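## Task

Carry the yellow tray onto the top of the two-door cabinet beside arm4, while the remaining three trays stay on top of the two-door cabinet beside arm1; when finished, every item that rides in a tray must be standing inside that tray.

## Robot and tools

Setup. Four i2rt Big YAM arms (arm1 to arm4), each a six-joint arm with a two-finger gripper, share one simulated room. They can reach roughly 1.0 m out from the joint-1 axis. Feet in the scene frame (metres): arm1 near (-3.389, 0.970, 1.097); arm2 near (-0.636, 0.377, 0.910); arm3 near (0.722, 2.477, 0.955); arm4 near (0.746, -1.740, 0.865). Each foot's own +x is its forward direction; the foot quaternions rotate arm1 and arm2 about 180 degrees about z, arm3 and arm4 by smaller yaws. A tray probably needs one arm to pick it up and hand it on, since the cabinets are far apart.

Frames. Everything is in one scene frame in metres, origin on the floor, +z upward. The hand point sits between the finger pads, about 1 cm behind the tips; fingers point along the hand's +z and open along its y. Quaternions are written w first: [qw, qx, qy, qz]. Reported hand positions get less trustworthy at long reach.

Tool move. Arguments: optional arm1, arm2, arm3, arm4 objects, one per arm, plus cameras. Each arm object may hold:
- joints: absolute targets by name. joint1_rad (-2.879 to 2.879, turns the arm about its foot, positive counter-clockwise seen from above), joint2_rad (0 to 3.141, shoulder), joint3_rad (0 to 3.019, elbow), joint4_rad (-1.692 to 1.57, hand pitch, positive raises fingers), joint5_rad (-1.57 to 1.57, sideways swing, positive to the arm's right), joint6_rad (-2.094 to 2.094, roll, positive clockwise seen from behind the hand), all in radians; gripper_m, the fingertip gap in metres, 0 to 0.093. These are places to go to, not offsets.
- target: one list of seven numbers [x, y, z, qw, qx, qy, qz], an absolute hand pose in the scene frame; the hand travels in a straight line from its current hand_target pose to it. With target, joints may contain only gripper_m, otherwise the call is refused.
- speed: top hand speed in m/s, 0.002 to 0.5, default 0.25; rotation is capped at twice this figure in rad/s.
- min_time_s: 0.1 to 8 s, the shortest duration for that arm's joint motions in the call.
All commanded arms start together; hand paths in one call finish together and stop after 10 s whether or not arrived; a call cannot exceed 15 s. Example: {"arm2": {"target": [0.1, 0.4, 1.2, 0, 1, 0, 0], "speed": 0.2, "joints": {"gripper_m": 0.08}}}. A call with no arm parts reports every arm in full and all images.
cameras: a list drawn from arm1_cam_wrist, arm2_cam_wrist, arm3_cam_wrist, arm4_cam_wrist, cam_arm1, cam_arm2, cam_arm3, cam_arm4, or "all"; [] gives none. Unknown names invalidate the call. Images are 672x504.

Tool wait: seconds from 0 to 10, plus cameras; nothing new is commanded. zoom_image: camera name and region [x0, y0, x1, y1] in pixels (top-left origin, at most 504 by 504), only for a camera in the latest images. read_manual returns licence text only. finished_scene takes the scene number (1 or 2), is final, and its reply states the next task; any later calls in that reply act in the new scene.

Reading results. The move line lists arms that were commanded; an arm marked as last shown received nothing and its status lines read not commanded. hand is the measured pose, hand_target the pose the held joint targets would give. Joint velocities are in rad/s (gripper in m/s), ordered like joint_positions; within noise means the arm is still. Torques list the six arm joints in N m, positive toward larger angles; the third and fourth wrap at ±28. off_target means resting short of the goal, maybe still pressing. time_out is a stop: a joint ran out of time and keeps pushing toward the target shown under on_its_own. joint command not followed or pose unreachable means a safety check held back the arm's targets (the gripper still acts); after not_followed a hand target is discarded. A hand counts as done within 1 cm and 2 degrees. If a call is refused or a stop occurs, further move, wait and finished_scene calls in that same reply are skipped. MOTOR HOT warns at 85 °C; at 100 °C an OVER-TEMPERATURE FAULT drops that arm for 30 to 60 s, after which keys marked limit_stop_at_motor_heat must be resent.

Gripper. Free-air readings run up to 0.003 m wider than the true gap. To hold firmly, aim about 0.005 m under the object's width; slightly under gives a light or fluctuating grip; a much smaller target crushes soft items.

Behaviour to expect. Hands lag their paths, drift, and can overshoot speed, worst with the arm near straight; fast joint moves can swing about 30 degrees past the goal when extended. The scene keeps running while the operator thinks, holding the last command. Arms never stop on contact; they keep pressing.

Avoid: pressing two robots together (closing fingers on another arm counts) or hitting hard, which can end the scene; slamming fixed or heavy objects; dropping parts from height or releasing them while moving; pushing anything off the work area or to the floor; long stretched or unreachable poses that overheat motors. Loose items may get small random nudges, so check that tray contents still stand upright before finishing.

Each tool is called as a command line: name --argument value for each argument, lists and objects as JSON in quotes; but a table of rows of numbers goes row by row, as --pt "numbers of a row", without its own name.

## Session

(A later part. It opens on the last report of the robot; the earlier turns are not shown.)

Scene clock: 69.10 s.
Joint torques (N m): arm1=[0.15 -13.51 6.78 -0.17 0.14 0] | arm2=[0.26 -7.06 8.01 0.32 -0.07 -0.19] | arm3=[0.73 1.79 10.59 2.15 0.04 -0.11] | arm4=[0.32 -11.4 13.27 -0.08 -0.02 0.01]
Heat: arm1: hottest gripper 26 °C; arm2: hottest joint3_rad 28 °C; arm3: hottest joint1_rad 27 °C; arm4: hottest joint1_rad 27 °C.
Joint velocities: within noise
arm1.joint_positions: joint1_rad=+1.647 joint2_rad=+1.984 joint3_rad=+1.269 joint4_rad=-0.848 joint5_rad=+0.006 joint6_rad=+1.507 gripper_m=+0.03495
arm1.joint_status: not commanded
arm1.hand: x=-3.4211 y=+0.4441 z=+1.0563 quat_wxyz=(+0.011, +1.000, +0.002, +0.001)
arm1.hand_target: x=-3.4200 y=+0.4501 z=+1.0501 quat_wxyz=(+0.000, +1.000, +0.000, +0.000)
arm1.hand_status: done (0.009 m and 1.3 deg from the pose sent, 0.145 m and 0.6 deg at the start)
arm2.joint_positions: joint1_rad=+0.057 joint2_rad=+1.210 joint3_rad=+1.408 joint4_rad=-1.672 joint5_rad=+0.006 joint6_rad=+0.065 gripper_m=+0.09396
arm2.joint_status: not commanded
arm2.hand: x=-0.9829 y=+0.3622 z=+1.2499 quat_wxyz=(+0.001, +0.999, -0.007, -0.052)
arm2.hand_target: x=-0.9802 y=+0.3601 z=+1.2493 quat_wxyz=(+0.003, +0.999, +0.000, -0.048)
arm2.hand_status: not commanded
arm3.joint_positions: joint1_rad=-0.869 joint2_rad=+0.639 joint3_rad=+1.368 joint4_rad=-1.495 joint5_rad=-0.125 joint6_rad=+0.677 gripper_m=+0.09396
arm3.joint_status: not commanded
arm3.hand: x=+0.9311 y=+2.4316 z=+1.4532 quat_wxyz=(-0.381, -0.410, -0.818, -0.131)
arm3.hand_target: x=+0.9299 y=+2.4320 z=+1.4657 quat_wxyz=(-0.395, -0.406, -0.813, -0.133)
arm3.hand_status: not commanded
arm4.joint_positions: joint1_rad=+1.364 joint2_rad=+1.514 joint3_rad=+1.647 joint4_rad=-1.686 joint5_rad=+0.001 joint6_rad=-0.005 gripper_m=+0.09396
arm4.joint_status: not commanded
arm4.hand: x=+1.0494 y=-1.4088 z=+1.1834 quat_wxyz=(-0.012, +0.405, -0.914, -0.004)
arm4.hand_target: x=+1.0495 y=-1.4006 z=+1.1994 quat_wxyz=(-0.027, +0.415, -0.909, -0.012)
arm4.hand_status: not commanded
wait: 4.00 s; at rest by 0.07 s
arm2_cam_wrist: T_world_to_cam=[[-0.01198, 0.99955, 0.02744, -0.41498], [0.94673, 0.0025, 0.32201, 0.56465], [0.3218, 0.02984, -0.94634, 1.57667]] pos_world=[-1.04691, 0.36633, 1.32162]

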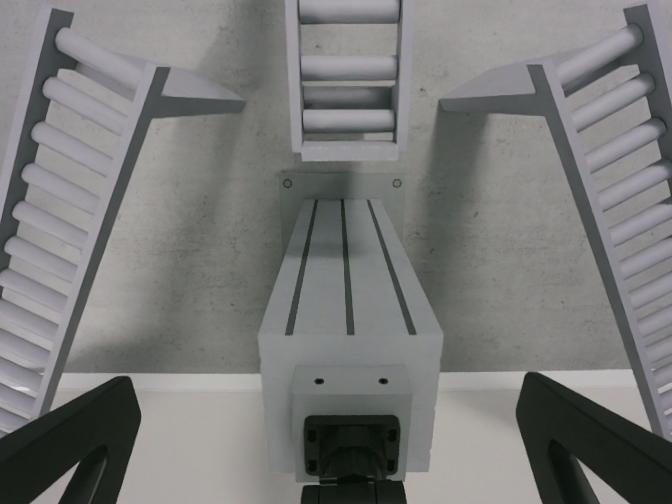

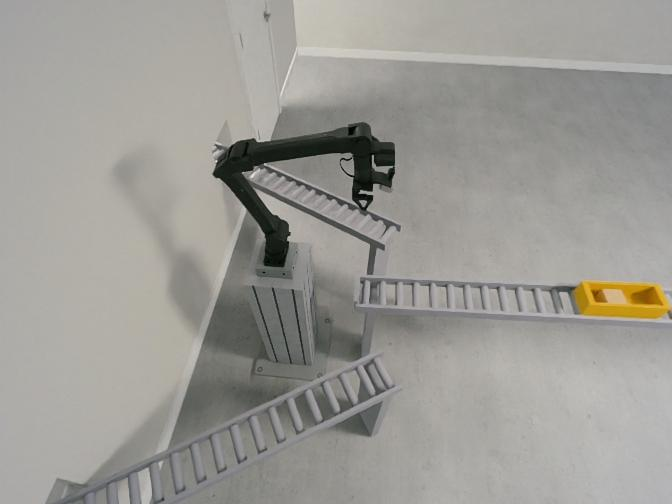

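wait --seconds 7 --cameras '["cam_arm2","arm2_cam_wrist"]'

Scene clock: 78.17 s.
Joint torques (N m): arm1=[0.15 -13.51 6.76 -0.17 0.14 0] | arm2=[0.21 -7.06 8.01 0.32 -0.07 -0.2] | arm3=[0.97 1.9 10.61 2.11 0.04 -0.12] | arm4=[0.32 -11.4 13.27 -0.06 -0.02 0.01]
Heat: arm1: hottest gripper 25 °C; arm2: hottest joint3_rad 28 °C; arm3: hottest joint1_rad 27 °C; arm4: hottest joint1_rad 27 °C.
Joint velocities: within noise
arm1.joint_positions: joint1_rad=+1.647 joint2_rad=+1.984 joint3_rad=+1.269 joint4_rad=-0.848 joint5_rad=+0.006 joint6_rad=+1.507 gripper_m=+0.03495
arm1.joint_status: not commanded
arm1.hand: x=-3.4211 y=+0.4441 z=+1.0563 quat_wxyz=(+0.011, +1.000, +0.002, +0.001)
arm1.hand_target: x=-3.4200 y=+0.4501 z=+1.0501 quat_wxyz=(+0.000, +1.000, +0.000, +0.000)
arm1.hand_status: done (0.009 m and 1.3 deg from the pose sent, 0.145 m and 0.6 deg at the start)
arm2.joint_positions: joint1_rad=+0.057 joint2_rad=+1.210 joint3_rad=+1.408 joint4_rad=-1.672 joint5_rad=+0.006 joint6_rad=+0.065 gripper_m=+0.09396
arm2.joint_status: not commanded
arm2.hand: x=-0.9829 y=+0.3622 z=+1.2499 quat_wxyz=(+0.001, +0.999, -0.007, -0.052)
arm2.hand_target: x=-0.9802 y=+0.3601 z=+1.2493 quat_wxyz=(+0.003, +0.999, +0.000, -0.048)
arm2.hand_status: not commanded
arm3.joint_positions: joint1_rad=-0.869 joint2_rad=+0.639 joint3_rad=+1.368 joint4_rad=-1.495 joint5_rad=-0.125 joint6_rad=+0.677 gripper_m=+0.09396
arm3.joint_status: not commanded
arm3.hand: x=+0.9311 y=+2.4316 z=+1.4532 quat_wxyz=(-0.381, -0.410, -0.818, -0.131)
arm3.hand_target: x=+0.9299 y=+2.4320 z=+1.4657 quat_wxyz=(-0.395, -0.406, -0.813, -0.133)
arm3.hand_status: not commanded
arm4.joint_positions: joint1_rad=+1.364 joint2_rad=+1.514 joint3_rad=+1.647 joint4_rad=-1.686 joint5_rad=+0.001 joint6_rad=-0.005 gripper_m=+0.09396
arm4.joint_status: not commanded
arm4.hand: x=+1.0494 y=-1.4088 z=+1.1834 quat_wxyz=(-0.012, +0.405, -0.914, -0.004)
arm4.hand_target: x=+1.0495 y=-1.4006 z=+1.1994 quat_wxyz=(-0.027, +0.415, -0.909, -0.012)
arm4.hand_status: not commanded
wait: 7.00 s; at rest from the start
pictures: arm2_cam_wrist, cam_arm2
arm2_cam_wrist: T_world_to_cam=[[-0.01198, 0.99955, 0.02744, -0.41498], [0.94673, 0.0025, 0.32201, 0.56465], [0.3218, 0.02984, -0.94634, 1.57667]] pos_world=[-1.04691, 0.36633, 1.32162]

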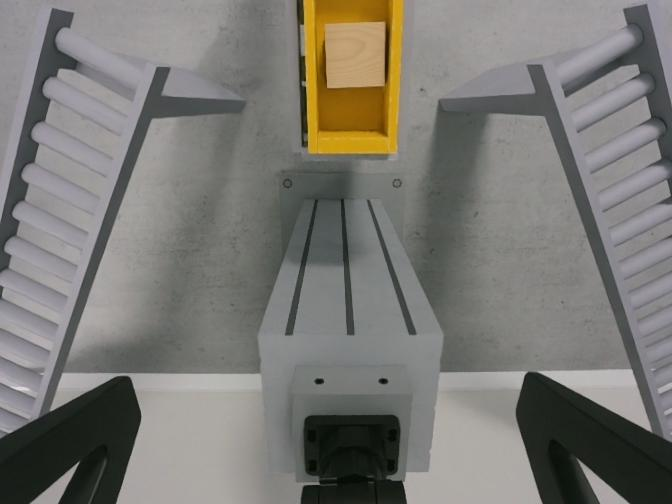

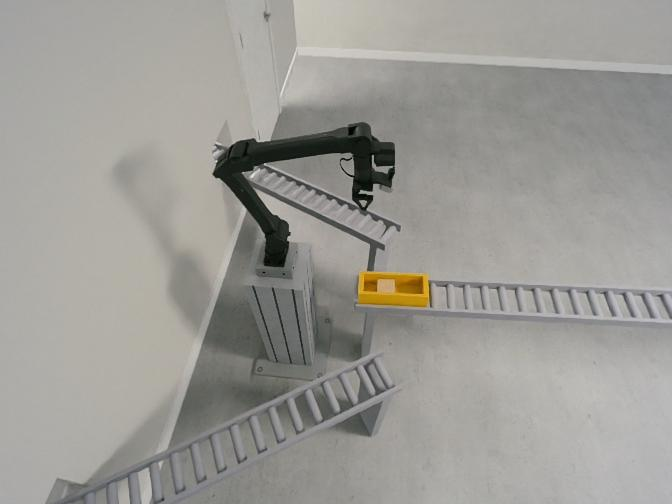

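move --arm2 '{"target":[-1.19,0.462,0.93,0,0.9994,0,-0.033],"speed":0.35,"joints":{"gripper_m":0.042}}' --arm1 '{"joints":{"joint2_rad":1.4},"min_time_s":2}' --cameras '["arm2_cam_wrist","cam_arm2"]'

Scene clock: 81.70 s.
Joint torques (N m): arm1=[0.09 -8.59 10.71 1.14 0.12 -0.05] | arm2=[-0.5 -15.44 10.5 0.75 -0.09 -0.19] | arm3=[0.91 2.08 10.59 2.1 0.03 -0.11] | arm4=[0.32 -11.4 13.27 -0.06 -0.02 0.01]
Heat: arm1: hottest gripper 25 °C; arm2: hottest joint3_rad 28 °C; arm3: hottest joint1_rad 27 °C; arm4: hottest joint3_rad 27 °C.
move: arm1 done; arm2 off_target
Joint velocities: within noise
arm1.joint_positions: joint1_rad=+1.647 joint2_rad=+1.395 joint3_rad=+1.265 joint4_rad=-0.848 joint5_rad=+0.006 joint6_rad=+1.507 gripper_m=+0.03495
arm1.joint_status: all done
arm1.hand: x=-3.4242 y=+0.4355 z=+1.3647 quat_wxyz=(+0.299, +0.954, +0.000, -0.017)
arm1.hand_target: x=-3.4235 y=+0.4366 z=+1.3607 quat_wxyz=(+0.292, +0.956, -0.002, -0.017)
arm1.hand_status: not commanded
arm2.joint_positions: joint1_rad=-0.142 joint2_rad=+1.928 joint3_rad=+1.334 joint4_rad=-0.979 joint5_rad=-0.002 joint6_rad=-0.143 gripper_m=+0.04207
arm2.joint_status: all done
arm2.hand: x=-1.1636 y=+0.4563 z=+0.9134 quat_wxyz=(+0.003, +1.000, -0.003, -0.003)
arm2.hand_target: x=-1.1886 y=+0.4619 z=+0.9308 quat_wxyz=(+0.000, +0.999, +0.000, -0.033)
arm2.hand_status: off_target (0.032 m and 3.5 deg from the pose sent, 0.394 m and 2.4 deg at the start)
arm3, arm4: as last shown
arm2_cam_wrist: T_world_to_cam=[[-0.02404, 0.99945, 0.0229, -0.51186], [0.91018, 0.01241, 0.41402, 0.7128], [0.41351, 0.03079, -0.90998, 1.38663]] pos_world=[-1.23447, 0.46004, 0.97841]

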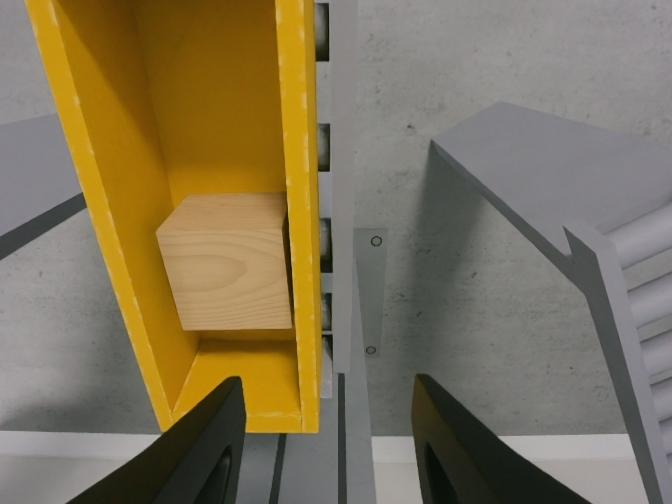

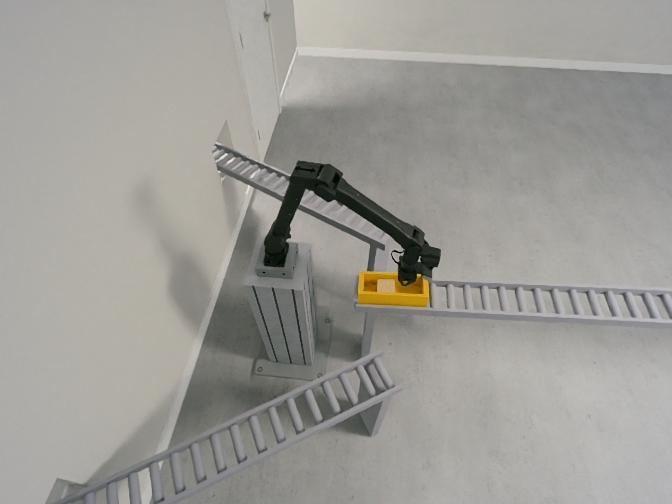

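move --arm2 '{"target":[-1.222,0.455,0.85,0,0.9983,0.015,-0.055],"speed":0.25}'

move --arm2 '{"target":[-1.222,0.455,0.80,0,0.9983,0.015,-0.055],"speed":0.15}' --cameras '["arm2_cam_wrist","cam_arm2"]'

Scene clock: 84.63 s.
Joint torques (N m): arm1=[0.09 -9 10.66 1.05 0.12 -0.05] | arm2=[0.44 -16.85 9.63 0.85 -0.09 -0.19] | arm3=[0.85 1.96 10.59 2.14 0.04 -0.11] | arm4=[0.32 -11.4 13.27 -0.06 -0.02 0.01]
Heat: arm1: hottest joint3_rad 25 °C; arm2: hottest joint3_rad 28 °C; arm3: hottest joint3_rad 28 °C; arm4: hottest joint3_rad 27 °C.
move: arm2 off_target
Joint velocities: within noise
arm1, arm3, arm4: as last shown
arm2.joint_positions: joint1_rad=-0.136 joint2_rad=+2.093 joint3_rad=+1.357 joint4_rad=-0.793 joint5_rad=-0.009 joint6_rad=-0.155 gripper_m=+0.04207
arm2.joint_status: not commanded
arm2.hand: x=-1.1936 y=+0.4556 z=+0.8345 quat_wxyz=(+0.003, +1.000, +0.007, -0.025)
arm2.hand_target: x=-1.2208 y=+0.4547 z=+0.8510 quat_wxyz=(+0.000, +0.998, +0.015, -0.055)
arm2.hand_status: off_target (0.032 m and 3.6 deg from the pose sent, 0.086 m and 6.3 deg at the start)
pictures: none

Scene clock: 85.83 s.
Joint torques (N m): arm1=[0.09 -9 10.66 1.05 0.12 -0.05] | arm2=[0.38 -16.79 8.54 0.92 -0.1 -0.19] | arm3=[0.97 1.79 10.59 2.1 0.04 -0.12] | arm4=[0.32 -11.4 13.27 -0.08 -0.02 0.01]
Heat: arm1: hottest joint3_rad 25 °C; arm2: hottest joint3_rad 28 °C; arm3: hottest joint3_rad 28 °C; arm4: hottest joint3_rad 27 °C.
move: arm2 off_target
Joint velocities: within noise
arm1, arm3, arm4: as last shown
arm2.joint_positions: joint1_rad=-0.136 joint2_rad=+2.175 joint3_rad=+1.357 joint4_rad=-0.697 joint5_rad=-0.009 joint6_rad=-0.156 gripper_m=+0.04207
arm2.joint_status: not commanded
arm2.hand: x=-1.1985 y=+0.4561 z=+0.7909 quat_wxyz=(+0.002, +0.999, +0.007, -0.032)
arm2.hand_target: x=-1.2212 y=+0.4548 z=+0.8006 quat_wxyz=(+0.000, +0.998, +0.015, -0.055)
arm2.hand_status: off_target (0.025 m and 2.8 deg from the pose sent, 0.045 m and 3.6 deg at the start)
arm2_cam_wrist: T_world_to_cam=[[-0.04157, 0.99878, 0.02672, -0.53338], [0.93214, 0.02914, 0.36092, 0.85596], [0.3597, 0.03991, -0.93221, 1.2385]] pos_world=[-1.26554, 0.45835, 0.85986]

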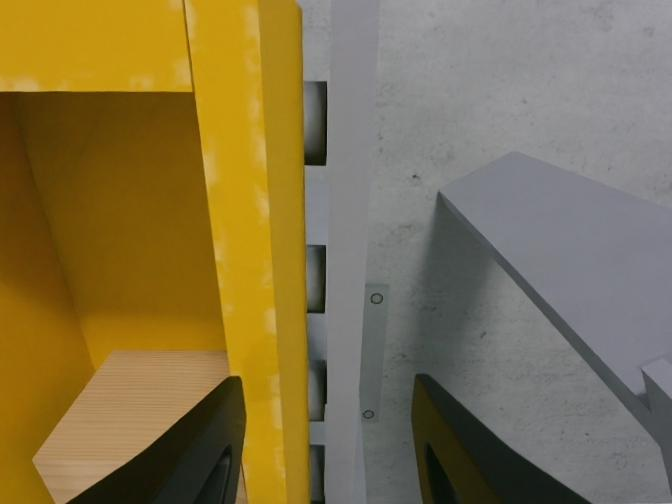

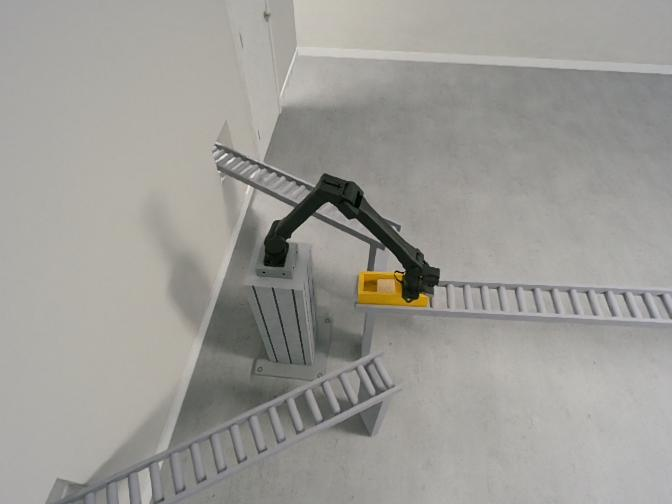

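move --arm2 '{"target":[-1.222,0.434,0.815,0,0.9983,0.010,-0.055],"speed":0.15}' --cameras '["arm2_cam_wrist"]'

Scene clock: 87.50 s.
Joint torques (N m): arm1=[0.09 -8.94 10.66 1.05 0.12 -0.05] | arm2=[0.03 -18.73 8.02 0.25 0.04 0.03] | arm3=[0.97 1.9 10.54 2.13 0.04 -0.11] | arm4=[0.32 -11.46 13.27 -0.08 -0.02 0]
Heat: arm1: hottest joint3_rad 25 °C; arm2: hottest joint3_rad 28 °C; arm3: hottest joint3_rad 28 °C; arm4: hottest joint3_rad 27 °C.
move: arm2 off_target
Joint velocities: within noise
arm1, arm3, arm4: as last shown
arm2.joint_positions: joint1_rad=-0.095 joint2_rad=+2.171 joint3_rad=+1.357 joint4_rad=-0.701 joint5_rad=-0.009 joint6_rad=-0.128 gripper_m=+0.04207
arm2.joint_status: not commanded
arm2.hand: x=-1.2013 y=+0.4331 z=+0.7930 quat_wxyz=(+0.003, +0.999, +0.014, -0.032)
arm2.hand_target: x=-1.2214 y=+0.4338 z=+0.8154 quat_wxyz=(+0.000, +0.998, +0.010, -0.055)
arm2.hand_status: off_target (0.030 m and 2.7 deg from the pose sent, 0.040 m and 2.7 deg at the start)
arm2_cam_wrist: T_world_to_cam=[[-0.05462, 0.99819, 0.02525, -0.52491], [0.93169, 0.04185, 0.36084, 0.85241], [0.35913, 0.04324, -0.93229, 1.24026]] pos_world=[-1.26826, 0.43466, 0.86196]

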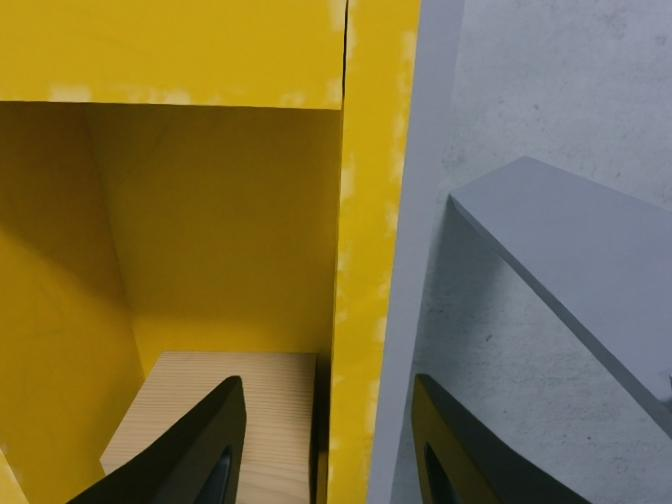

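move --arm2 '{"target":[-1.19,0.442,0.815,0,0.9983,0.010,-0.055],"speed":0.15}'

move --arm2 '{"target":[-1.19,0.442,0.79,0,0.9983,0.010,-0.055],"speed":0.15}' --cameras '["arm2_cam_wrist","cam_arm2"]'

Scene clock: 90.67 s.
Joint torques (N m): arm1=[0.09 -9 10.66 1.05 0.12 -0.05] | arm2=[-0.73 -17.85 5.22 0.99 -0.01 -0.19] | arm3=[0.97 1.96 10.56 2.13 0.04 -0.12] | arm4=[0.32 -11.4 13.27 -0.06 -0.02 0.01]
Heat: arm1: hottest joint3_rad 25 °C; arm2: hottest joint3_rad 28 °C; arm3: hottest joint3_rad 28 °C; arm4: hottest joint3_rad 28 °C.
move: arm2 off_target
Joint velocities: within noise
arm1, arm3, arm4: as last shown
arm2.joint_positions: joint1_rad=-0.107 joint2_rad=+2.113 joint3_rad=+1.288 joint4_rad=-0.668 joint5_rad=-0.009 joint6_rad=-0.130 gripper_m=+0.04207
arm2.joint_status: not commanded
arm2.hand: x=-1.1867 y=+0.4380 z=+0.8056 quat_wxyz=(+0.001, +0.999, +0.009, -0.043)
arm2.hand_target: x=-1.1900 y=+0.4419 z=+0.8150 quat_wxyz=(+0.000, +0.998, +0.010, -0.055)
arm2.hand_status: off_target (0.011 m and 1.4 deg from the pose sent, 0.026 m and 2.7 deg at the start)
pictures: none

Scene clock: 91.80 s.
Joint torques (N m): arm1=[0.09 -9 10.65 1.05 0.13 -0.05] | arm2=[-0.73 -15.44 5.07 1.05 -0.02 -0.19] | arm3=[0.97 1.79 10.56 2.09 0.04 -0.11] | arm4=[0.32 -11.46 13.29 -0.08 -0.02 0.01]
Heat: arm1: hottest joint3_rad 25 °C; arm2: hottest joint3_rad 28 °C; arm3: hottest joint3_rad 28 °C; arm4: hottest joint3_rad 28 °C.
move: arm2 off_target
Joint velocities: within noise
arm1, arm3, arm4: as last shown
arm2.joint_positions: joint1_rad=-0.107 joint2_rad=+2.126 joint3_rad=+1.288 joint4_rad=-0.619 joint5_rad=-0.009 joint6_rad=-0.130 gripper_m=+0.04207
arm2.joint_status: not commanded
arm2.hand: x=-1.1958 y=+0.4390 z=+0.8001 quat_wxyz=(-0.001, +0.998, +0.009, -0.061)
arm2.hand_target: x=-1.1899 y=+0.4418 z=+0.7902 quat_wxyz=(+0.000, +0.998, +0.010, -0.055)
arm2.hand_status: off_target (0.012 m and 0.7 deg from the pose sent, 0.016 m and 1.4 deg at the start)
arm2_cam_wrist: T_world_to_cam=[[-0.04316, 0.99847, 0.03445, -0.52449], [0.95152, 0.03057, 0.30607, 0.91701], [0.30455, 0.04599, -0.95138, 1.19354]] pos_world=[-1.25868, 0.44076, 0.87292]

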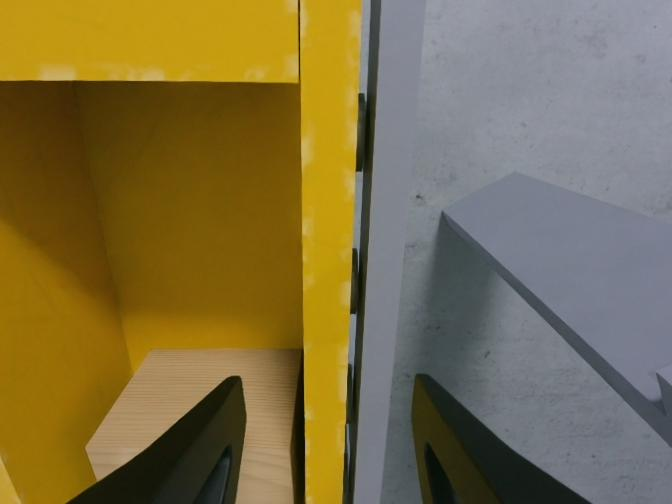

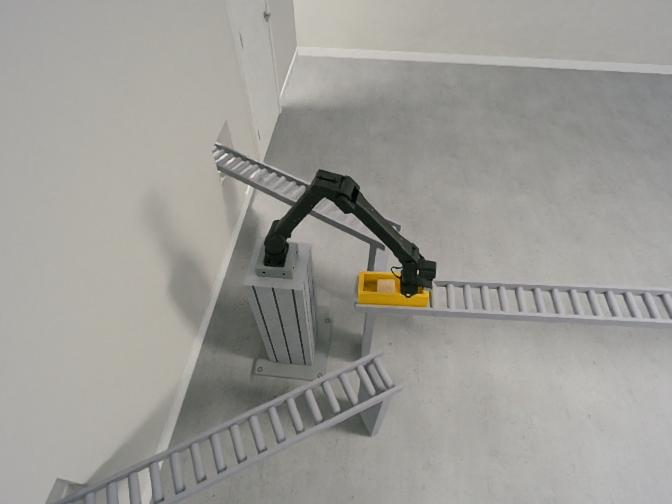

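move --arm2 '{"target":[-1.187,0.443,0.75,0,0.9992,0.010,-0.038],"speed":0.15}' --cameras '["arm2_cam_wrist"]'

Scene clock: 93.50 s.
Joint torques (N m): arm1=[0.09 -8.94 10.66 1.05 0.12 -0.05] | arm2=[-0.85 -16.26 6.16 0.91 0.13 -0.19] | arm3=[0.85 1.85 10.58 2.13 0.04 -0.12] | arm4=[0.32 -11.4 13.27 -0.06 -0.02 0.01]
Heat: arm1: hottest joint3_rad 26 °C; arm2: hottest joint3_rad 28 °C; arm3: hottest joint3_rad 28 °C; arm4: hottest joint3_rad 28 °C.
move: arm2 off_target
Joint velocities: within noise
arm1, arm3, arm4: as last shown
arm2.joint_positions: joint1_rad=-0.107 joint2_rad=+2.223 joint3_rad=+1.288 joint4_rad=-0.589 joint5_rad=-0.009 joint6_rad=-0.131 gripper_m=+0.04207
arm2.joint_status: not commanded
arm2.hand: x=-1.1775 y=+0.4368 z=+0.7488 quat_wxyz=(+0.003, +1.000, +0.010, -0.028)
arm2.hand_target: x=-1.1868 y=+0.4429 z=+0.7501 quat_wxyz=(+0.000, +0.999, +0.010, -0.038)
arm2.hand_status: off_target (0.011 m and 1.3 deg from the pose sent, 0.051 m and 2.6 deg at the start)
arm2_cam_wrist: T_world_to_cam=[[-0.04687, 0.99861, 0.02401, -0.51622], [0.92894, 0.03474, 0.36859, 0.8401], [0.36724, 0.03958, -0.92928, 1.19933]] pos_world=[-1.24504, 0.43886, 0.81726]

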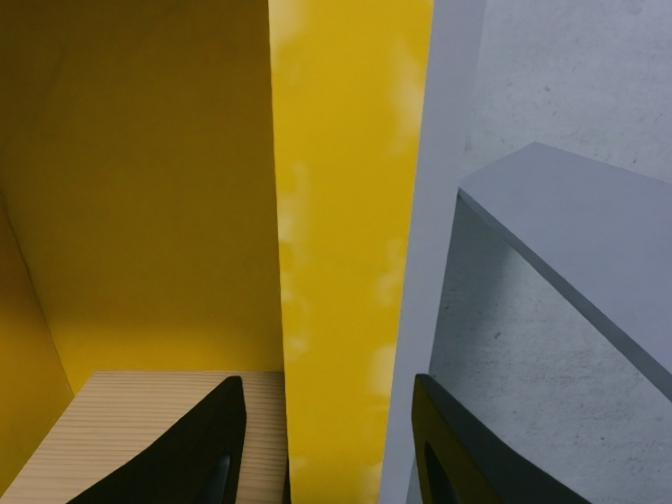

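move --arm2 '{"joints":{"gripper_m":0.004}}'

move --arm2 '{"target":[-1.18,0.44,0.82,0,0.9992,0.010,-0.038],"speed":0.12}'

move --arm2 '{"target":[-1.15,0.43,1.02,0,1,0.010,0],"speed":0.2}' --cameras '["arm2_cam_wrist","cam_arm2"]'

zoom_image --camera "cam_arm2" --region '[200, 130, 480, 330]'

Scene clock: 94.70 s.
Joint torques (N m): arm1=[0.09 -8.94 10.65 1.05 0.12 -0.05] | arm2=[-0.73 -16.26 6.17 0.79 0.02 -0.28] | arm3=[0.91 1.96 10.56 2.1 0.03 -0.11] | arm4=[0.32 -11.46 13.27 -0.08 -0.02 0.01]
Heat: arm1: hottest joint3_rad 26 °C; arm2: hottest joint3_rad 28 °C; arm3: hottest joint3_rad 28 °C; arm4: hottest joint3_rad 28 °C.
move: arm2 off_target
Joint velocities: within noise
arm1: as last shown
arm2.joint_positions: joint1_rad=-0.108 joint2_rad=+2.223 joint3_rad=+1.288 joint4_rad=-0.585 joint5_rad=-0.005 joint6_rad=-0.123 gripper_m=+0.01203
arm2.joint_status: gripper_m off_target (ended at +0.01206, target +0.00400)
arm2.hand: x=-1.1783 y=+0.4381 z=+0.7489 quat_wxyz=(+0.001, +1.000, +0.005, -0.029)
arm2.hand_target: x=-1.1868 y=+0.4431 z=+0.7501 quat_wxyz=(+0.000, +0.999, +0.010, -0.038)
arm2.hand_status: not commanded
arm3.joint_positions: joint1_rad=-0.869 joint2_rad=+0.639 joint3_rad=+1.368 joint4_rad=-1.495 joint5_rad=-0.125 joint6_rad=+0.677 gripper_m=+0.09396
arm3.joint_status: not commanded
arm3.hand: x=+0.9311 y=+2.4316 z=+1.4532 quat_wxyz=(-0.381, -0.410, -0.818, -0.131)
arm3.hand_target: x=+0.9299 y=+2.4320 z=+1.4657 quat_wxyz=(-0.395, -0.406, -0.813, -0.133)
arm3.hand_status: not commanded
arm4.joint_positions: joint1_rad=+1.364 joint2_rad=+1.514 joint3_rad=+1.647 joint4_rad=-1.686 joint5_rad=+0.001 joint6_rad=-0.005 gripper_m=+0.09396
arm4.joint_status: not commanded
arm4.hand: x=+1.0494 y=-1.4088 z=+1.1834 quat_wxyz=(-0.012, +0.405, -0.914, -0.004)
arm4.hand_target: x=+1.0495 y=-1.4006 z=+1.1994 quat_wxyz=(-0.027, +0.415, -0.909, -0.012)
arm4.hand_status: not commanded
pictures: none

Scene clock: 96.13 s.
Joint torques (N m): arm1=[0.09 -9 10.66 1.05 0.12 -0.05] | arm2=[-0.38 -19.02 5.74 0.06 -0.05 -0.18] | arm3=[0.97 1.9 10.56 2.09 0.05 -0.11] | arm4=[0.32 -11.4 13.27 -0.08 -0.02 0.01]
Heat: arm1: hottest joint3_rad 26 °C; arm2: hottest joint2_rad 28 °C; arm3: hottest joint3_rad 28 °C; arm4: hottest joint3_rad 28 °C.
move: arm2 off_target
Joint velocities: within noise
arm1.joint_positions: joint1_rad=+1.647 joint2_rad=+1.395 joint3_rad=+1.265 joint4_rad=-0.848 joint5_rad=+0.006 joint6_rad=+1.507 gripper_m=+0.03495
arm1.joint_status: not commanded
arm1.hand: x=-3.4242 y=+0.4355 z=+1.3647 quat_wxyz=(+0.299, +0.954, +0.000, -0.017)
arm1.hand_target: x=-3.4235 y=+0.4366 z=+1.3607 quat_wxyz=(+0.292, +0.956, -0.002, -0.017)
arm1.hand_status: not commanded
arm2.joint_positions: joint1_rad=-0.108 joint2_rad=+2.118 joint3_rad=+1.272 joint4_rad=-0.685 joint5_rad=-0.003 joint6_rad=-0.128 gripper_m=+0.01203
arm2.joint_status: not commanded
arm2.hand: x=-1.1728 y=+0.4381 z=+0.7987 quat_wxyz=(+0.001, +1.000, +0.007, -0.024)
arm2.hand_target: x=-1.1799 y=+0.4401 z=+0.8195 quat_wxyz=(+0.000, +0.999, +0.010, -0.038)
arm2.hand_status: off_target (0.023 m and 1.7 deg from the pose sent, 0.071 m and 1.2 deg at the start)
arm3, arm4: as last shown
pictures: none

Scene clock: 98.03 s.
Joint torques (N m): arm1=[0.09 -9 10.66 1.06 0.12 -0.05] | arm2=[0.5 -16.09 12.27 -0.38 -0.03 -0.03] | arm3=[0.85 1.79 10.61 2.09 0.03 -0.13] | arm4=[0.32 -11.4 13.29 -0.08 -0.02 0.01]
Heat: arm1: hottest joint3_rad 26 °C; arm2: hottest joint2_rad 28 °C; arm3: hottest joint3_rad 28 °C; arm4: hottest joint3_rad 28 °C.
move: arm2 off_target
Joint velocities: within noise
arm1, arm3, arm4: as last shown
arm2.joint_positions: joint1_rad=-0.101 joint2_rad=+1.788 joint3_rad=+1.327 joint4_rad=-1.198 joint5_rad=+0.005 joint6_rad=-0.126 gripper_m=+0.01203
arm2.joint_status: not commanded
arm2.hand: x=-1.1221 y=+0.4313 z=+0.9823 quat_wxyz=(+0.004, +0.999, +0.010, +0.040)
arm2.hand_target: x=-1.1475 y=+0.4298 z=+1.0204 quat_wxyz=(+0.000, +1.000, +0.010, +0.000)
arm2.hand_status: off_target (0.047 m and 4.6 deg from the pose sent, 0.223 m and 2.7 deg at the start)
arm2_cam_wrist: T_world_to_cam=[[-0.0507, 0.99858, 0.01642, -0.51059], [0.87066, 0.03614, 0.49055, 0.51697], [0.48926, 0.03917, -0.87126, 1.47625]] pos_world=[-1.19827, 0.43336, 1.04098]

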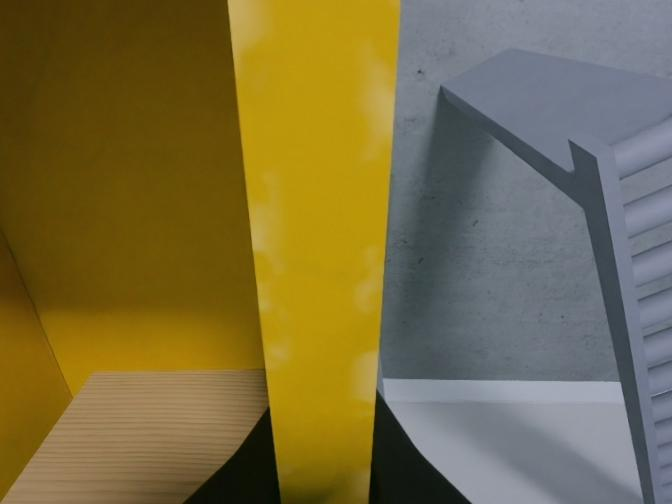

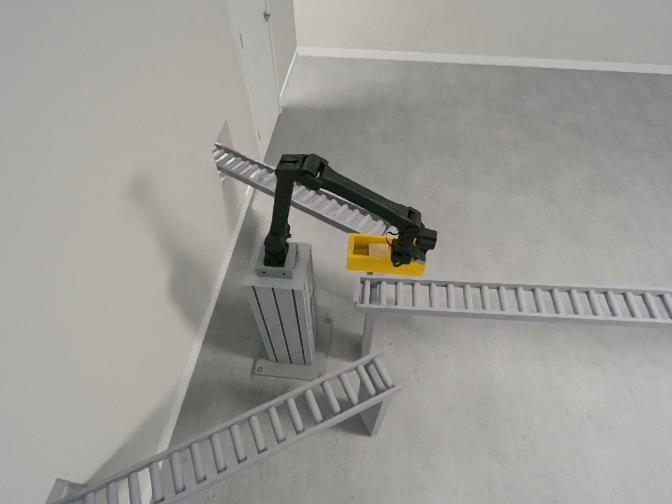

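Scaled by 1.800 from the camera's image (finer frame: 960x720).

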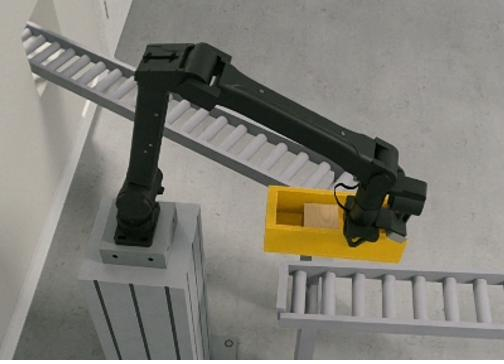

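move --arm2 '{"target":[-0.995,0.065,1.02,0,0.967,-0.2546,0],"speed":0.22}' --cameras '["arm2_cam_wrist","cam_arm2"]'

zoom_image --camera "cam_arm2" --region '[220, 130, 460, 300]'

Scene clock: 102.60 s.
Joint torques (N m): arm1=[0.09 -8.94 10.66 1.05 0.12 -0.05] | arm2=[-0.44 -13.33 12.48 -0.03 -0.03 -0.01] | arm3=[0.73 1.9 10.56 2.09 0.04 -0.12] | arm4=[0.32 -11.4 13.27 -0.08 -0.02 0.01]
Heat: arm1: hottest joint3_rad 26 °C; arm2: hottest joint2_rad 28 °C; arm3: hottest joint3_rad 28 °C; arm4: hottest joint3_rad 28 °C.
move: arm2 off_target
Joint velocities: within noise
arm1, arm3, arm4: as last shown
arm2.joint_positions: joint1_rad=+0.723 joint2_rad=+1.674 joint3_rad=+1.191 joint4_rad=-1.176 joint5_rad=+0.001 joint6_rad=+1.223 gripper_m=+0.01203
arm2.joint_status: not commanded
arm2.hand: x=-0.9706 y=+0.0859 z=+0.9891 quat_wxyz=(-0.034, +0.967, -0.250, +0.021)
arm2.hand_target: x=-0.9932 y=+0.0667 z=+1.0207 quat_wxyz=(+0.000, +0.967, -0.254, +0.000)
arm2.hand_status: off_target (0.045 m and 4.7 deg from the pose sent, 0.389 m and 31.0 deg at the start)
arm2_cam_wrist: T_world_to_cam=[[0.45487, 0.88438, 0.10475, 0.255], [0.77575, -0.45125, 0.44112, 0.3929], [0.43738, -0.11939, -0.89131, 1.40468]] pos_world=[-1.03517, 0.11949, 1.05199]

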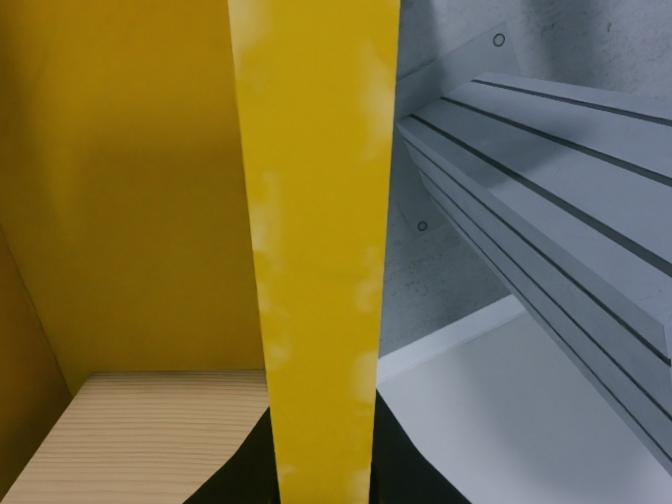

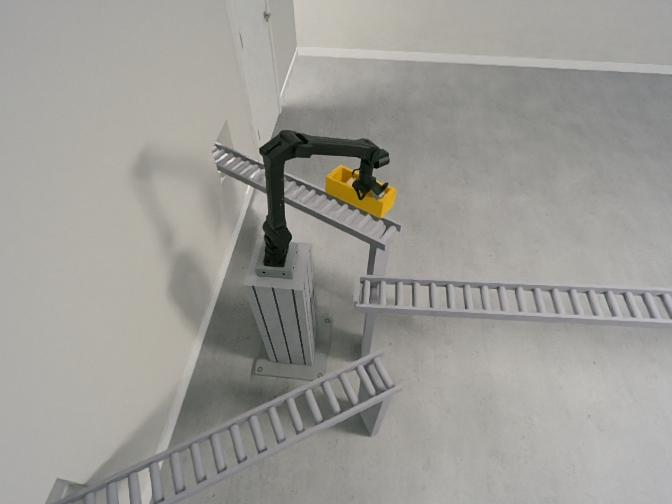

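Scaled by 2.100 from the camera's image (finer frame: 960x720).

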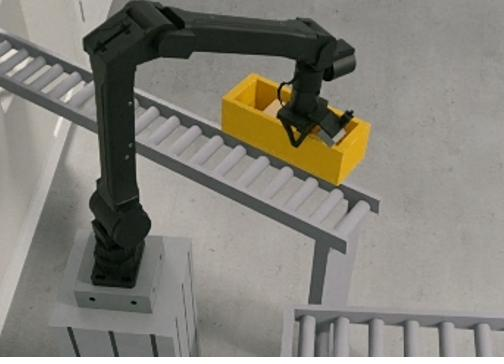

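move --arm2 '{"target":[-1.0,0.056,0.895,0.026,0.9665,-0.2545,-0.051],"speed":0.15}' --cameras '["arm2_cam_wrist","cam_arm2"]'

zoom_image --camera "cam_arm2" --region '[300, 150, 420, 270]'

Scene clock: 104.80 s.
Joint torques (N m): arm1=[0.09 -9 10.66 1.03 0.12 -0.05] | arm2=[0.38 -14.62 6.74 1.06 0.05 0.01] | arm3=[0.91 1.9 10.55 2.09 0.04 -0.11] | arm4=[0.38 -11.4 13.27 -0.08 -0.02 0.01]
Heat: arm1: hottest joint3_rad 26 °C; arm2: hottest joint2_rad 28 °C; arm3: hottest joint3_rad 28 °C; arm4: hottest joint3_rad 28 °C.
move: arm2 off_target
Joint velocities: within noise
arm1, arm3, arm4: as last shown
arm2.joint_positions: joint1_rad=+0.741 joint2_rad=+1.830 joint3_rad=+1.073 joint4_rad=-0.768 joint5_rad=+0.057 joint6_rad=+1.245 gripper_m=+0.01203
arm2.joint_status: not commanded
arm2.hand: x=-0.9938 y=+0.0673 z=+0.8831 quat_wxyz=(+0.006, +0.967, -0.252, -0.040)
arm2.hand_target: x=-0.9999 y=+0.0562 z=+0.8952 quat_wxyz=(+0.026, +0.965, -0.254, -0.051)
arm2.hand_status: off_target (0.018 m and 2.6 deg from the pose sent, 0.103 m and 10.8 deg at the start)
arm2_cam_wrist: T_world_to_cam=[[0.46377, 0.88596, -0.00165, 0.3958], [0.83001, -0.43383, 0.35052, 0.58196], [0.30983, -0.16393, -0.93655, 1.23435]] pos_world=[-1.04904, 0.10416, 0.9527]

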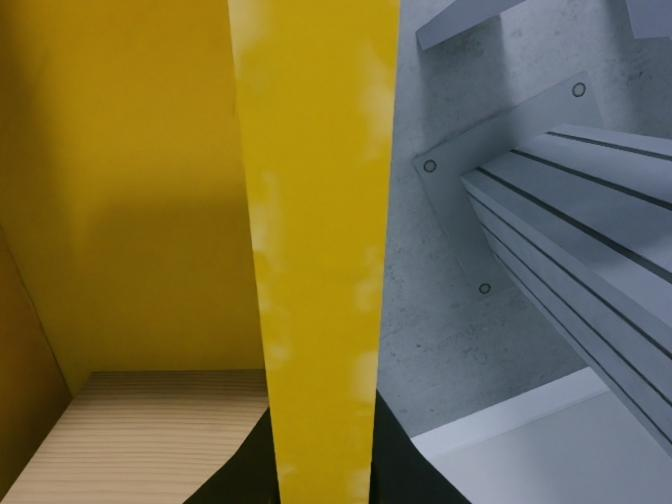

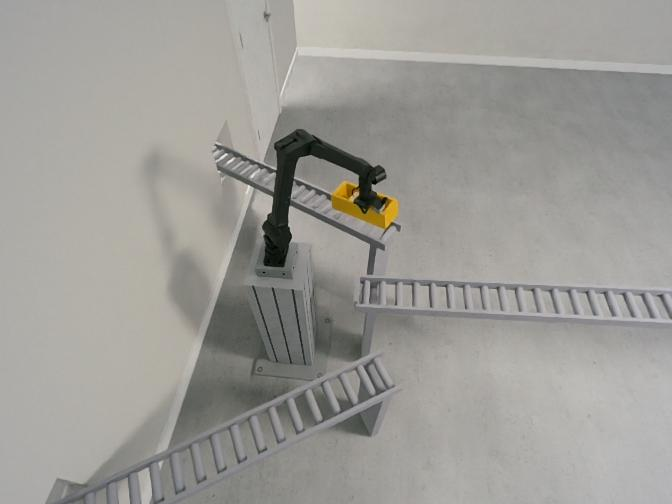

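Scaled by 4.200 from the camera's image (finer frame: 960x720).

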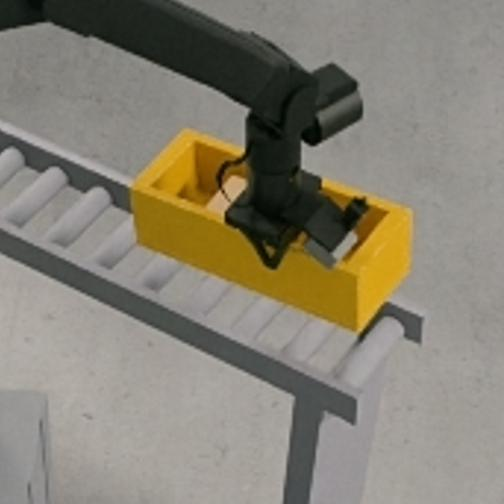

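move --arm2 '{"target":[-0.981,0.070,0.858,0.022,0.961,-0.270,-0.045],"speed":0.12}' --cameras '["arm2_cam_wrist","cam_arm2"]'

zoom_image --camera "cam_arm2" --region '[300, 150, 420, 270]'

Scene clock: 108.00 s.
Joint torques (N m): arm1=[0.09 -8.94 10.66 1.05 0.12 -0.05] | arm2=[0.44 -14.15 6.01 1.05 -0.09 -0.01] | arm3=[0.79 2.08 10.58 2.09 0.03 -0.11] | arm4=[0.32 -11.4 13.27 -0.08 -0.02 0.01]
Heat: arm1: hottest joint3_rad 27 °C; arm2: hottest joint2_rad 28 °C; arm3: hottest joint3_rad 28 °C; arm4: hottest joint3_rad 28 °C.
move: arm2 off_target
Joint velocities: within noise
arm1, arm3, arm4: as last shown
arm2.joint_positions: joint1_rad=+0.745 joint2_rad=+1.860 joint3_rad=+0.989 joint4_rad=-0.666 joint5_rad=+0.057 joint6_rad=+1.282 gripper_m=+0.01203
arm2.joint_status: not commanded
arm2.hand: x=-0.9750 y=+0.0821 z=+0.8477 quat_wxyz=(+0.002, +0.963, -0.268, -0.036)
arm2.hand_target: x=-0.9808 y=+0.0701 z=+0.8582 quat_wxyz=(+0.022, +0.962, -0.270, -0.045)
arm2.hand_status: off_target (0.017 m and 2.5 deg from the pose sent, 0.028 m and 2.9 deg at the start)
arm2_cam_wrist: T_world_to_cam=[[0.49354, 0.86969, 0.00724, 0.39671], [0.81175, -0.46361, 0.35514, 0.56597], [0.31222, -0.1694, -0.93478, 1.19909]] pos_world=[-1.0296, 0.12051, 0.91702]

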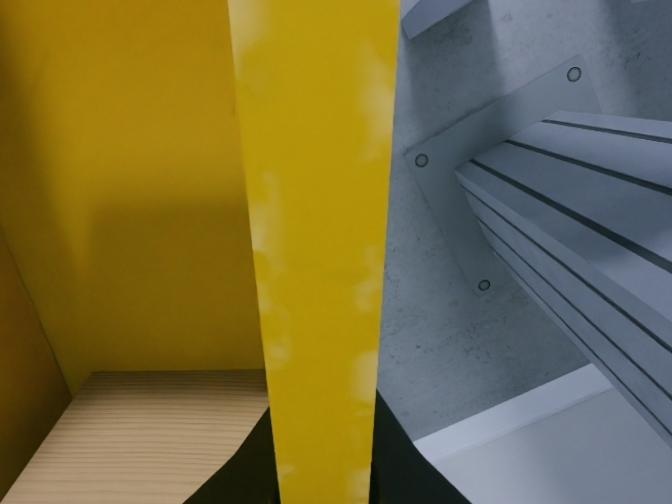

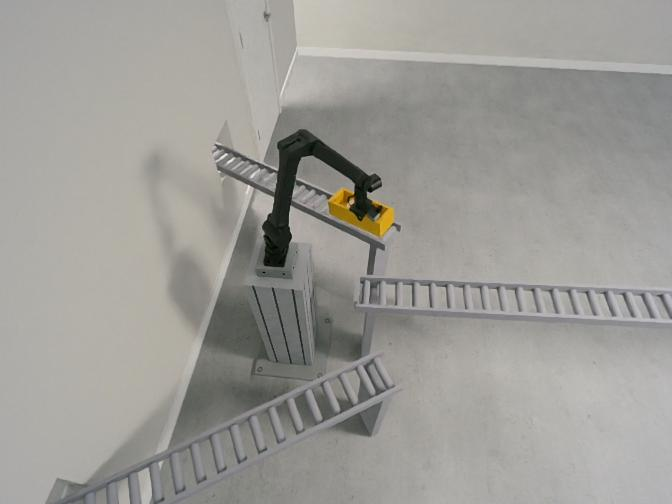

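Scaled by 4.200 from the camera's image (finer frame: 960x720).

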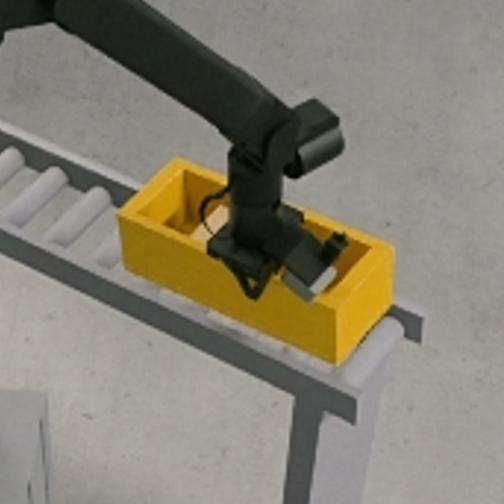

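move --arm2 '{"target":[-0.983,0.066,0.815,0.020,0.961,-0.270,-0.045],"speed":0.1}' --cameras '["arm2_cam_wrist","cam_arm2"]'

zoom_image --camera "cam_arm2" --region '[300, 150, 420, 270]'

Scene clock: 109.60 s.
Joint torques (N m): arm1=[0.09 -8.94 10.66 1.05 0.12 -0.05] | arm2=[0.44 -14.8 5.49 0.99 0 0.01] | arm3=[0.79 1.79 10.54 2.14 0.04 -0.11] | arm4=[0.32 -11.4 13.27 -0.08 -0.02 0.01]
Heat: arm1: hottest joint3_rad 27 °C; arm2: hottest joint2_rad 28 °C; arm3: hottest joint3_rad 28 °C; arm4: hottest joint3_rad 28 °C.
move: arm2 off_target
Joint velocities: within noise
arm1, arm3, arm4: as last shown
arm2.joint_positions: joint1_rad=+0.750 joint2_rad=+1.964 joint3_rad=+0.989 joint4_rad=-0.569 joint5_rad=+0.057 joint6_rad=+1.287 gripper_m=+0.01203
arm2.joint_status: not commanded
arm2.hand: x=-0.9749 y=+0.0796 z=+0.8038 quat_wxyz=(-0.001, +0.963, -0.269, -0.034)
arm2.hand_target: x=-0.9827 y=+0.0663 z=+0.8152 quat_wxyz=(+0.020, +0.962, -0.270, -0.045)
arm2.hand_status: off_target (0.019 m and 2.7 deg from the pose sent, 0.037 m and 2.3 deg at the start)
arm2_cam_wrist: T_world_to_cam=[[0.49376, 0.86949, 0.01372, 0.39423], [0.80974, -0.46547, 0.35728, 0.57673], [0.31704, -0.1653, -0.9339, 1.16115]] pos_world=[-1.02979, 0.11761, 0.87293]

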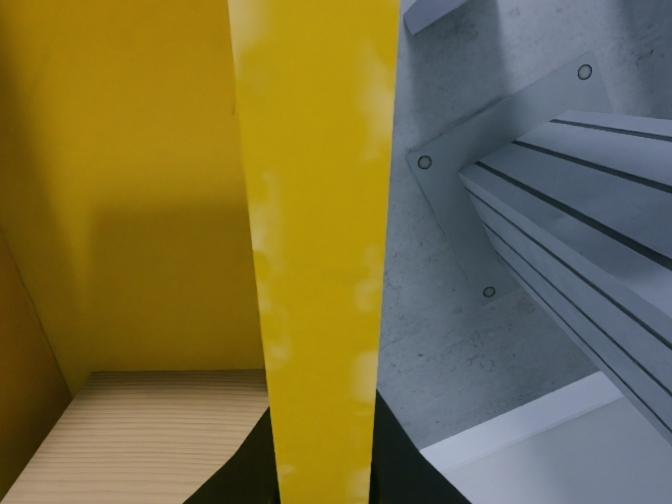

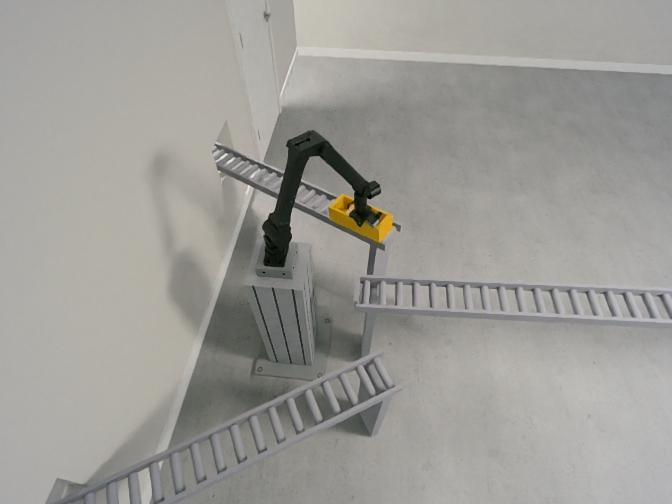

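Scaled by 4.200 from the camera's image (finer frame: 960x720).

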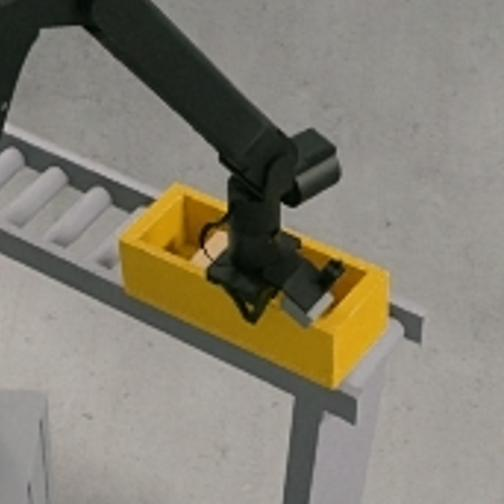

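move --arm2 '{"target":[-0.996,0.042,0.830,0.020,0.961,-0.270,-0.045],"speed":0.1}' --cameras '["cam_arm2","arm2_cam_wrist"]'

zoom_image --camera "cam_arm2" --region '[320, 170, 410, 260]'

Scene clock: 112.53 s.
Joint torques (N m): arm1=[0.09 -8.94 10.66 1.05 0.12 -0.05] | arm2=[0.26 -14.51 8.96 0.25 0.04 0.01] | arm3=[0.85 2.02 10.59 2.15 0.03 -0.11] | arm4=[0.32 -11.4 13.29 -0.06 -0.02 0.01]
Heat: arm1: hottest joint3_rad 27 °C; arm2: hottest joint2_rad 28 °C; arm3: hottest joint3_rad 28 °C; arm4: hottest joint3_rad 28 °C.
move: arm2 off_target
Joint velocities: within noise
arm1, arm3, arm4: as last shown
arm2.joint_positions: joint1_rad=+0.770 joint2_rad=+1.964 joint3_rad=+1.025 joint4_rad=-0.623 joint5_rad=+0.057 joint6_rad=+1.306 gripper_m=+0.01203
arm2.joint_status: not commanded
arm2.hand: x=-0.9736 y=+0.0684 z=+0.8116 quat_wxyz=(-0.009, +0.963, -0.268, -0.030)
arm2.hand_target: x=-0.9948 y=+0.0429 z=+0.8312 quat_wxyz=(+0.020, +0.962, -0.270, -0.045)
arm2.hand_status: off_target (0.039 m and 3.7 deg from the pose sent, 0.050 m and 2.7 deg at the start)
pictures: arm2_cam_wrist, cam_arm2
arm2_cam_wrist: T_world_to_cam=[[0.49215, 0.86997, 0.03058, 0.38794], [0.80574, -0.46855, 0.36228, 0.55993], [0.3295, -0.15366, -0.93157, 1.17574]] pos_world=[-1.02949, 0.10552, 0.88057]

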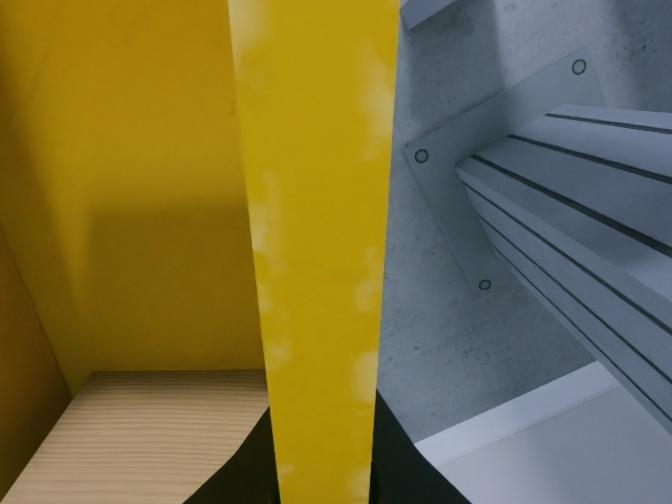

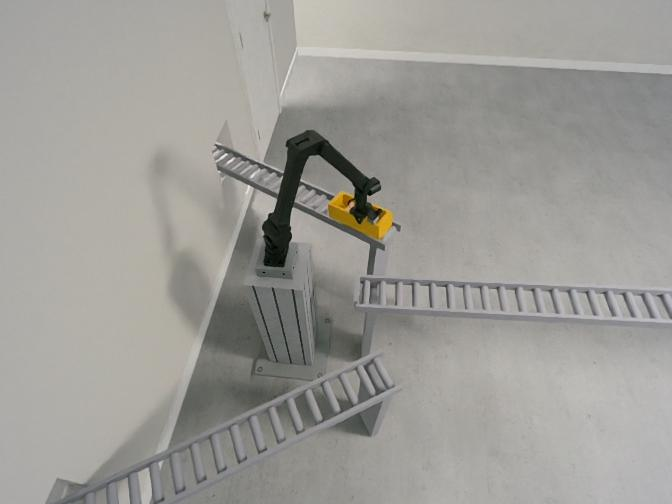

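Scaled by 5.600 from the camera's image (finer frame: 960x720).

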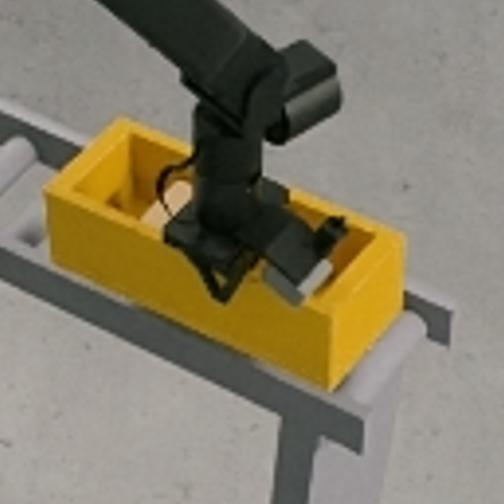

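move --arm2 '{"target":[-1.004,0.026,0.832,0.024,0.961,-0.270,-0.048],"speed":0.1}' --cameras '["cam_arm2"]'

zoom_image --camera "cam_arm2" --region '[320, 170, 410, 260]'

Scene clock: 113.83 s.
Joint torques (N m): arm1=[0.15 -9 10.66 1.05 0.12 -0.05] | arm2=[0.38 -14.86 9.39 0.36 0.06 0] | arm3=[0.79 1.9 10.61 2.11 0.03 -0.11] | arm4=[0.32 -11.4 13.27 -0.08 -0.02 0.01]
Heat: arm1: hottest joint3_rad 27 °C; arm2: hottest joint2_rad 28 °C; arm3: hottest joint3_rad 28 °C; arm4: hottest joint3_rad 28 °C.
move: arm2 off_target
Joint velocities: within noise
arm1: as last shown
arm2.joint_positions: joint1_rad=+0.781 joint2_rad=+1.986 joint3_rad=+1.068 joint4_rad=-0.640 joint5_rad=+0.059 joint6_rad=+1.318 gripper_m=+0.01203
arm2.joint_status: not commanded
arm2.hand: x=-0.9808 y=+0.0543 z=+0.8122 quat_wxyz=(-0.006, +0.963, -0.268, -0.032)
arm2.hand_target: x=-1.0027 y=+0.0271 z=+0.8333 quat_wxyz=(+0.024, +0.961, -0.270, -0.048)
arm2.hand_status: off_target (0.042 m and 4.0 deg from the pose sent, 0.056 m and 4.3 deg at the start)
arm3.joint_positions: joint1_rad=-0.869 joint2_rad=+0.639 joint3_rad=+1.368 joint4_rad=-1.495 joint5_rad=-0.125 joint6_rad=+0.677 gripper_m=+0.09396
arm3.joint_status: not commanded
arm3.hand: x=+0.9311 y=+2.4316 z=+1.4532 quat_wxyz=(-0.381, -0.410, -0.818, -0.131)
arm3.hand_target: x=+0.9299 y=+2.4320 z=+1.4657 quat_wxyz=(-0.395, -0.406, -0.813, -0.133)
arm3.hand_status: not commanded
arm4.joint_positions: joint1_rad=+1.364 joint2_rad=+1.514 joint3_rad=+1.647 joint4_rad=-1.686 joint5_rad=+0.001 joint6_rad=-0.005 gripper_m=+0.09396
arm4.joint_status: not commanded
arm4.hand: x=+1.0494 y=-1.4088 z=+1.1834 quat_wxyz=(-0.012, +0.405, -0.914, -0.004)
arm4.hand_target: x=+1.0495 y=-1.4006 z=+1.1994 quat_wxyz=(-0.027, +0.415, -0.909, -0.012)
arm4.hand_status: not commanded

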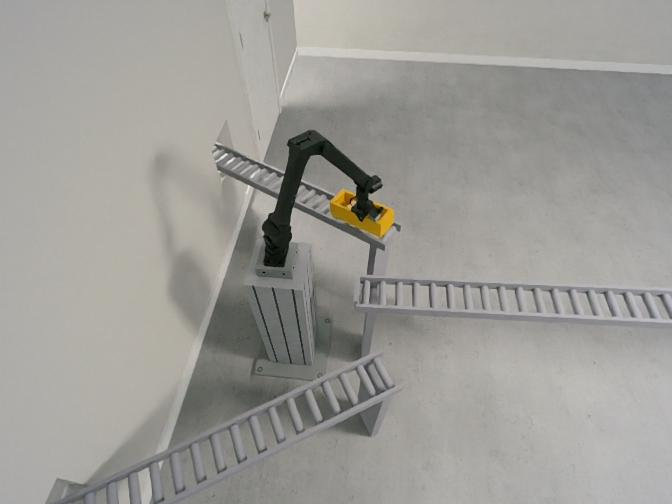

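Scaled by 5.600 from the camera's image (finer frame: 960x720).

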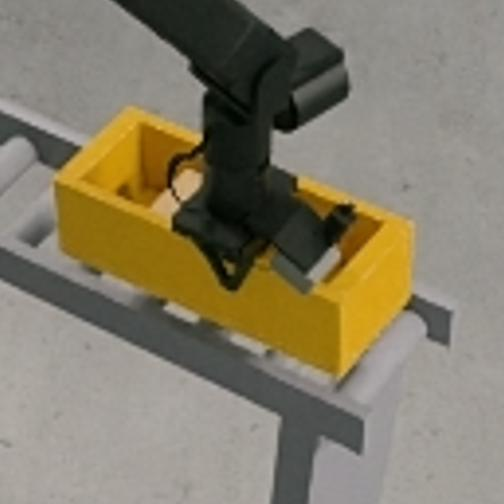

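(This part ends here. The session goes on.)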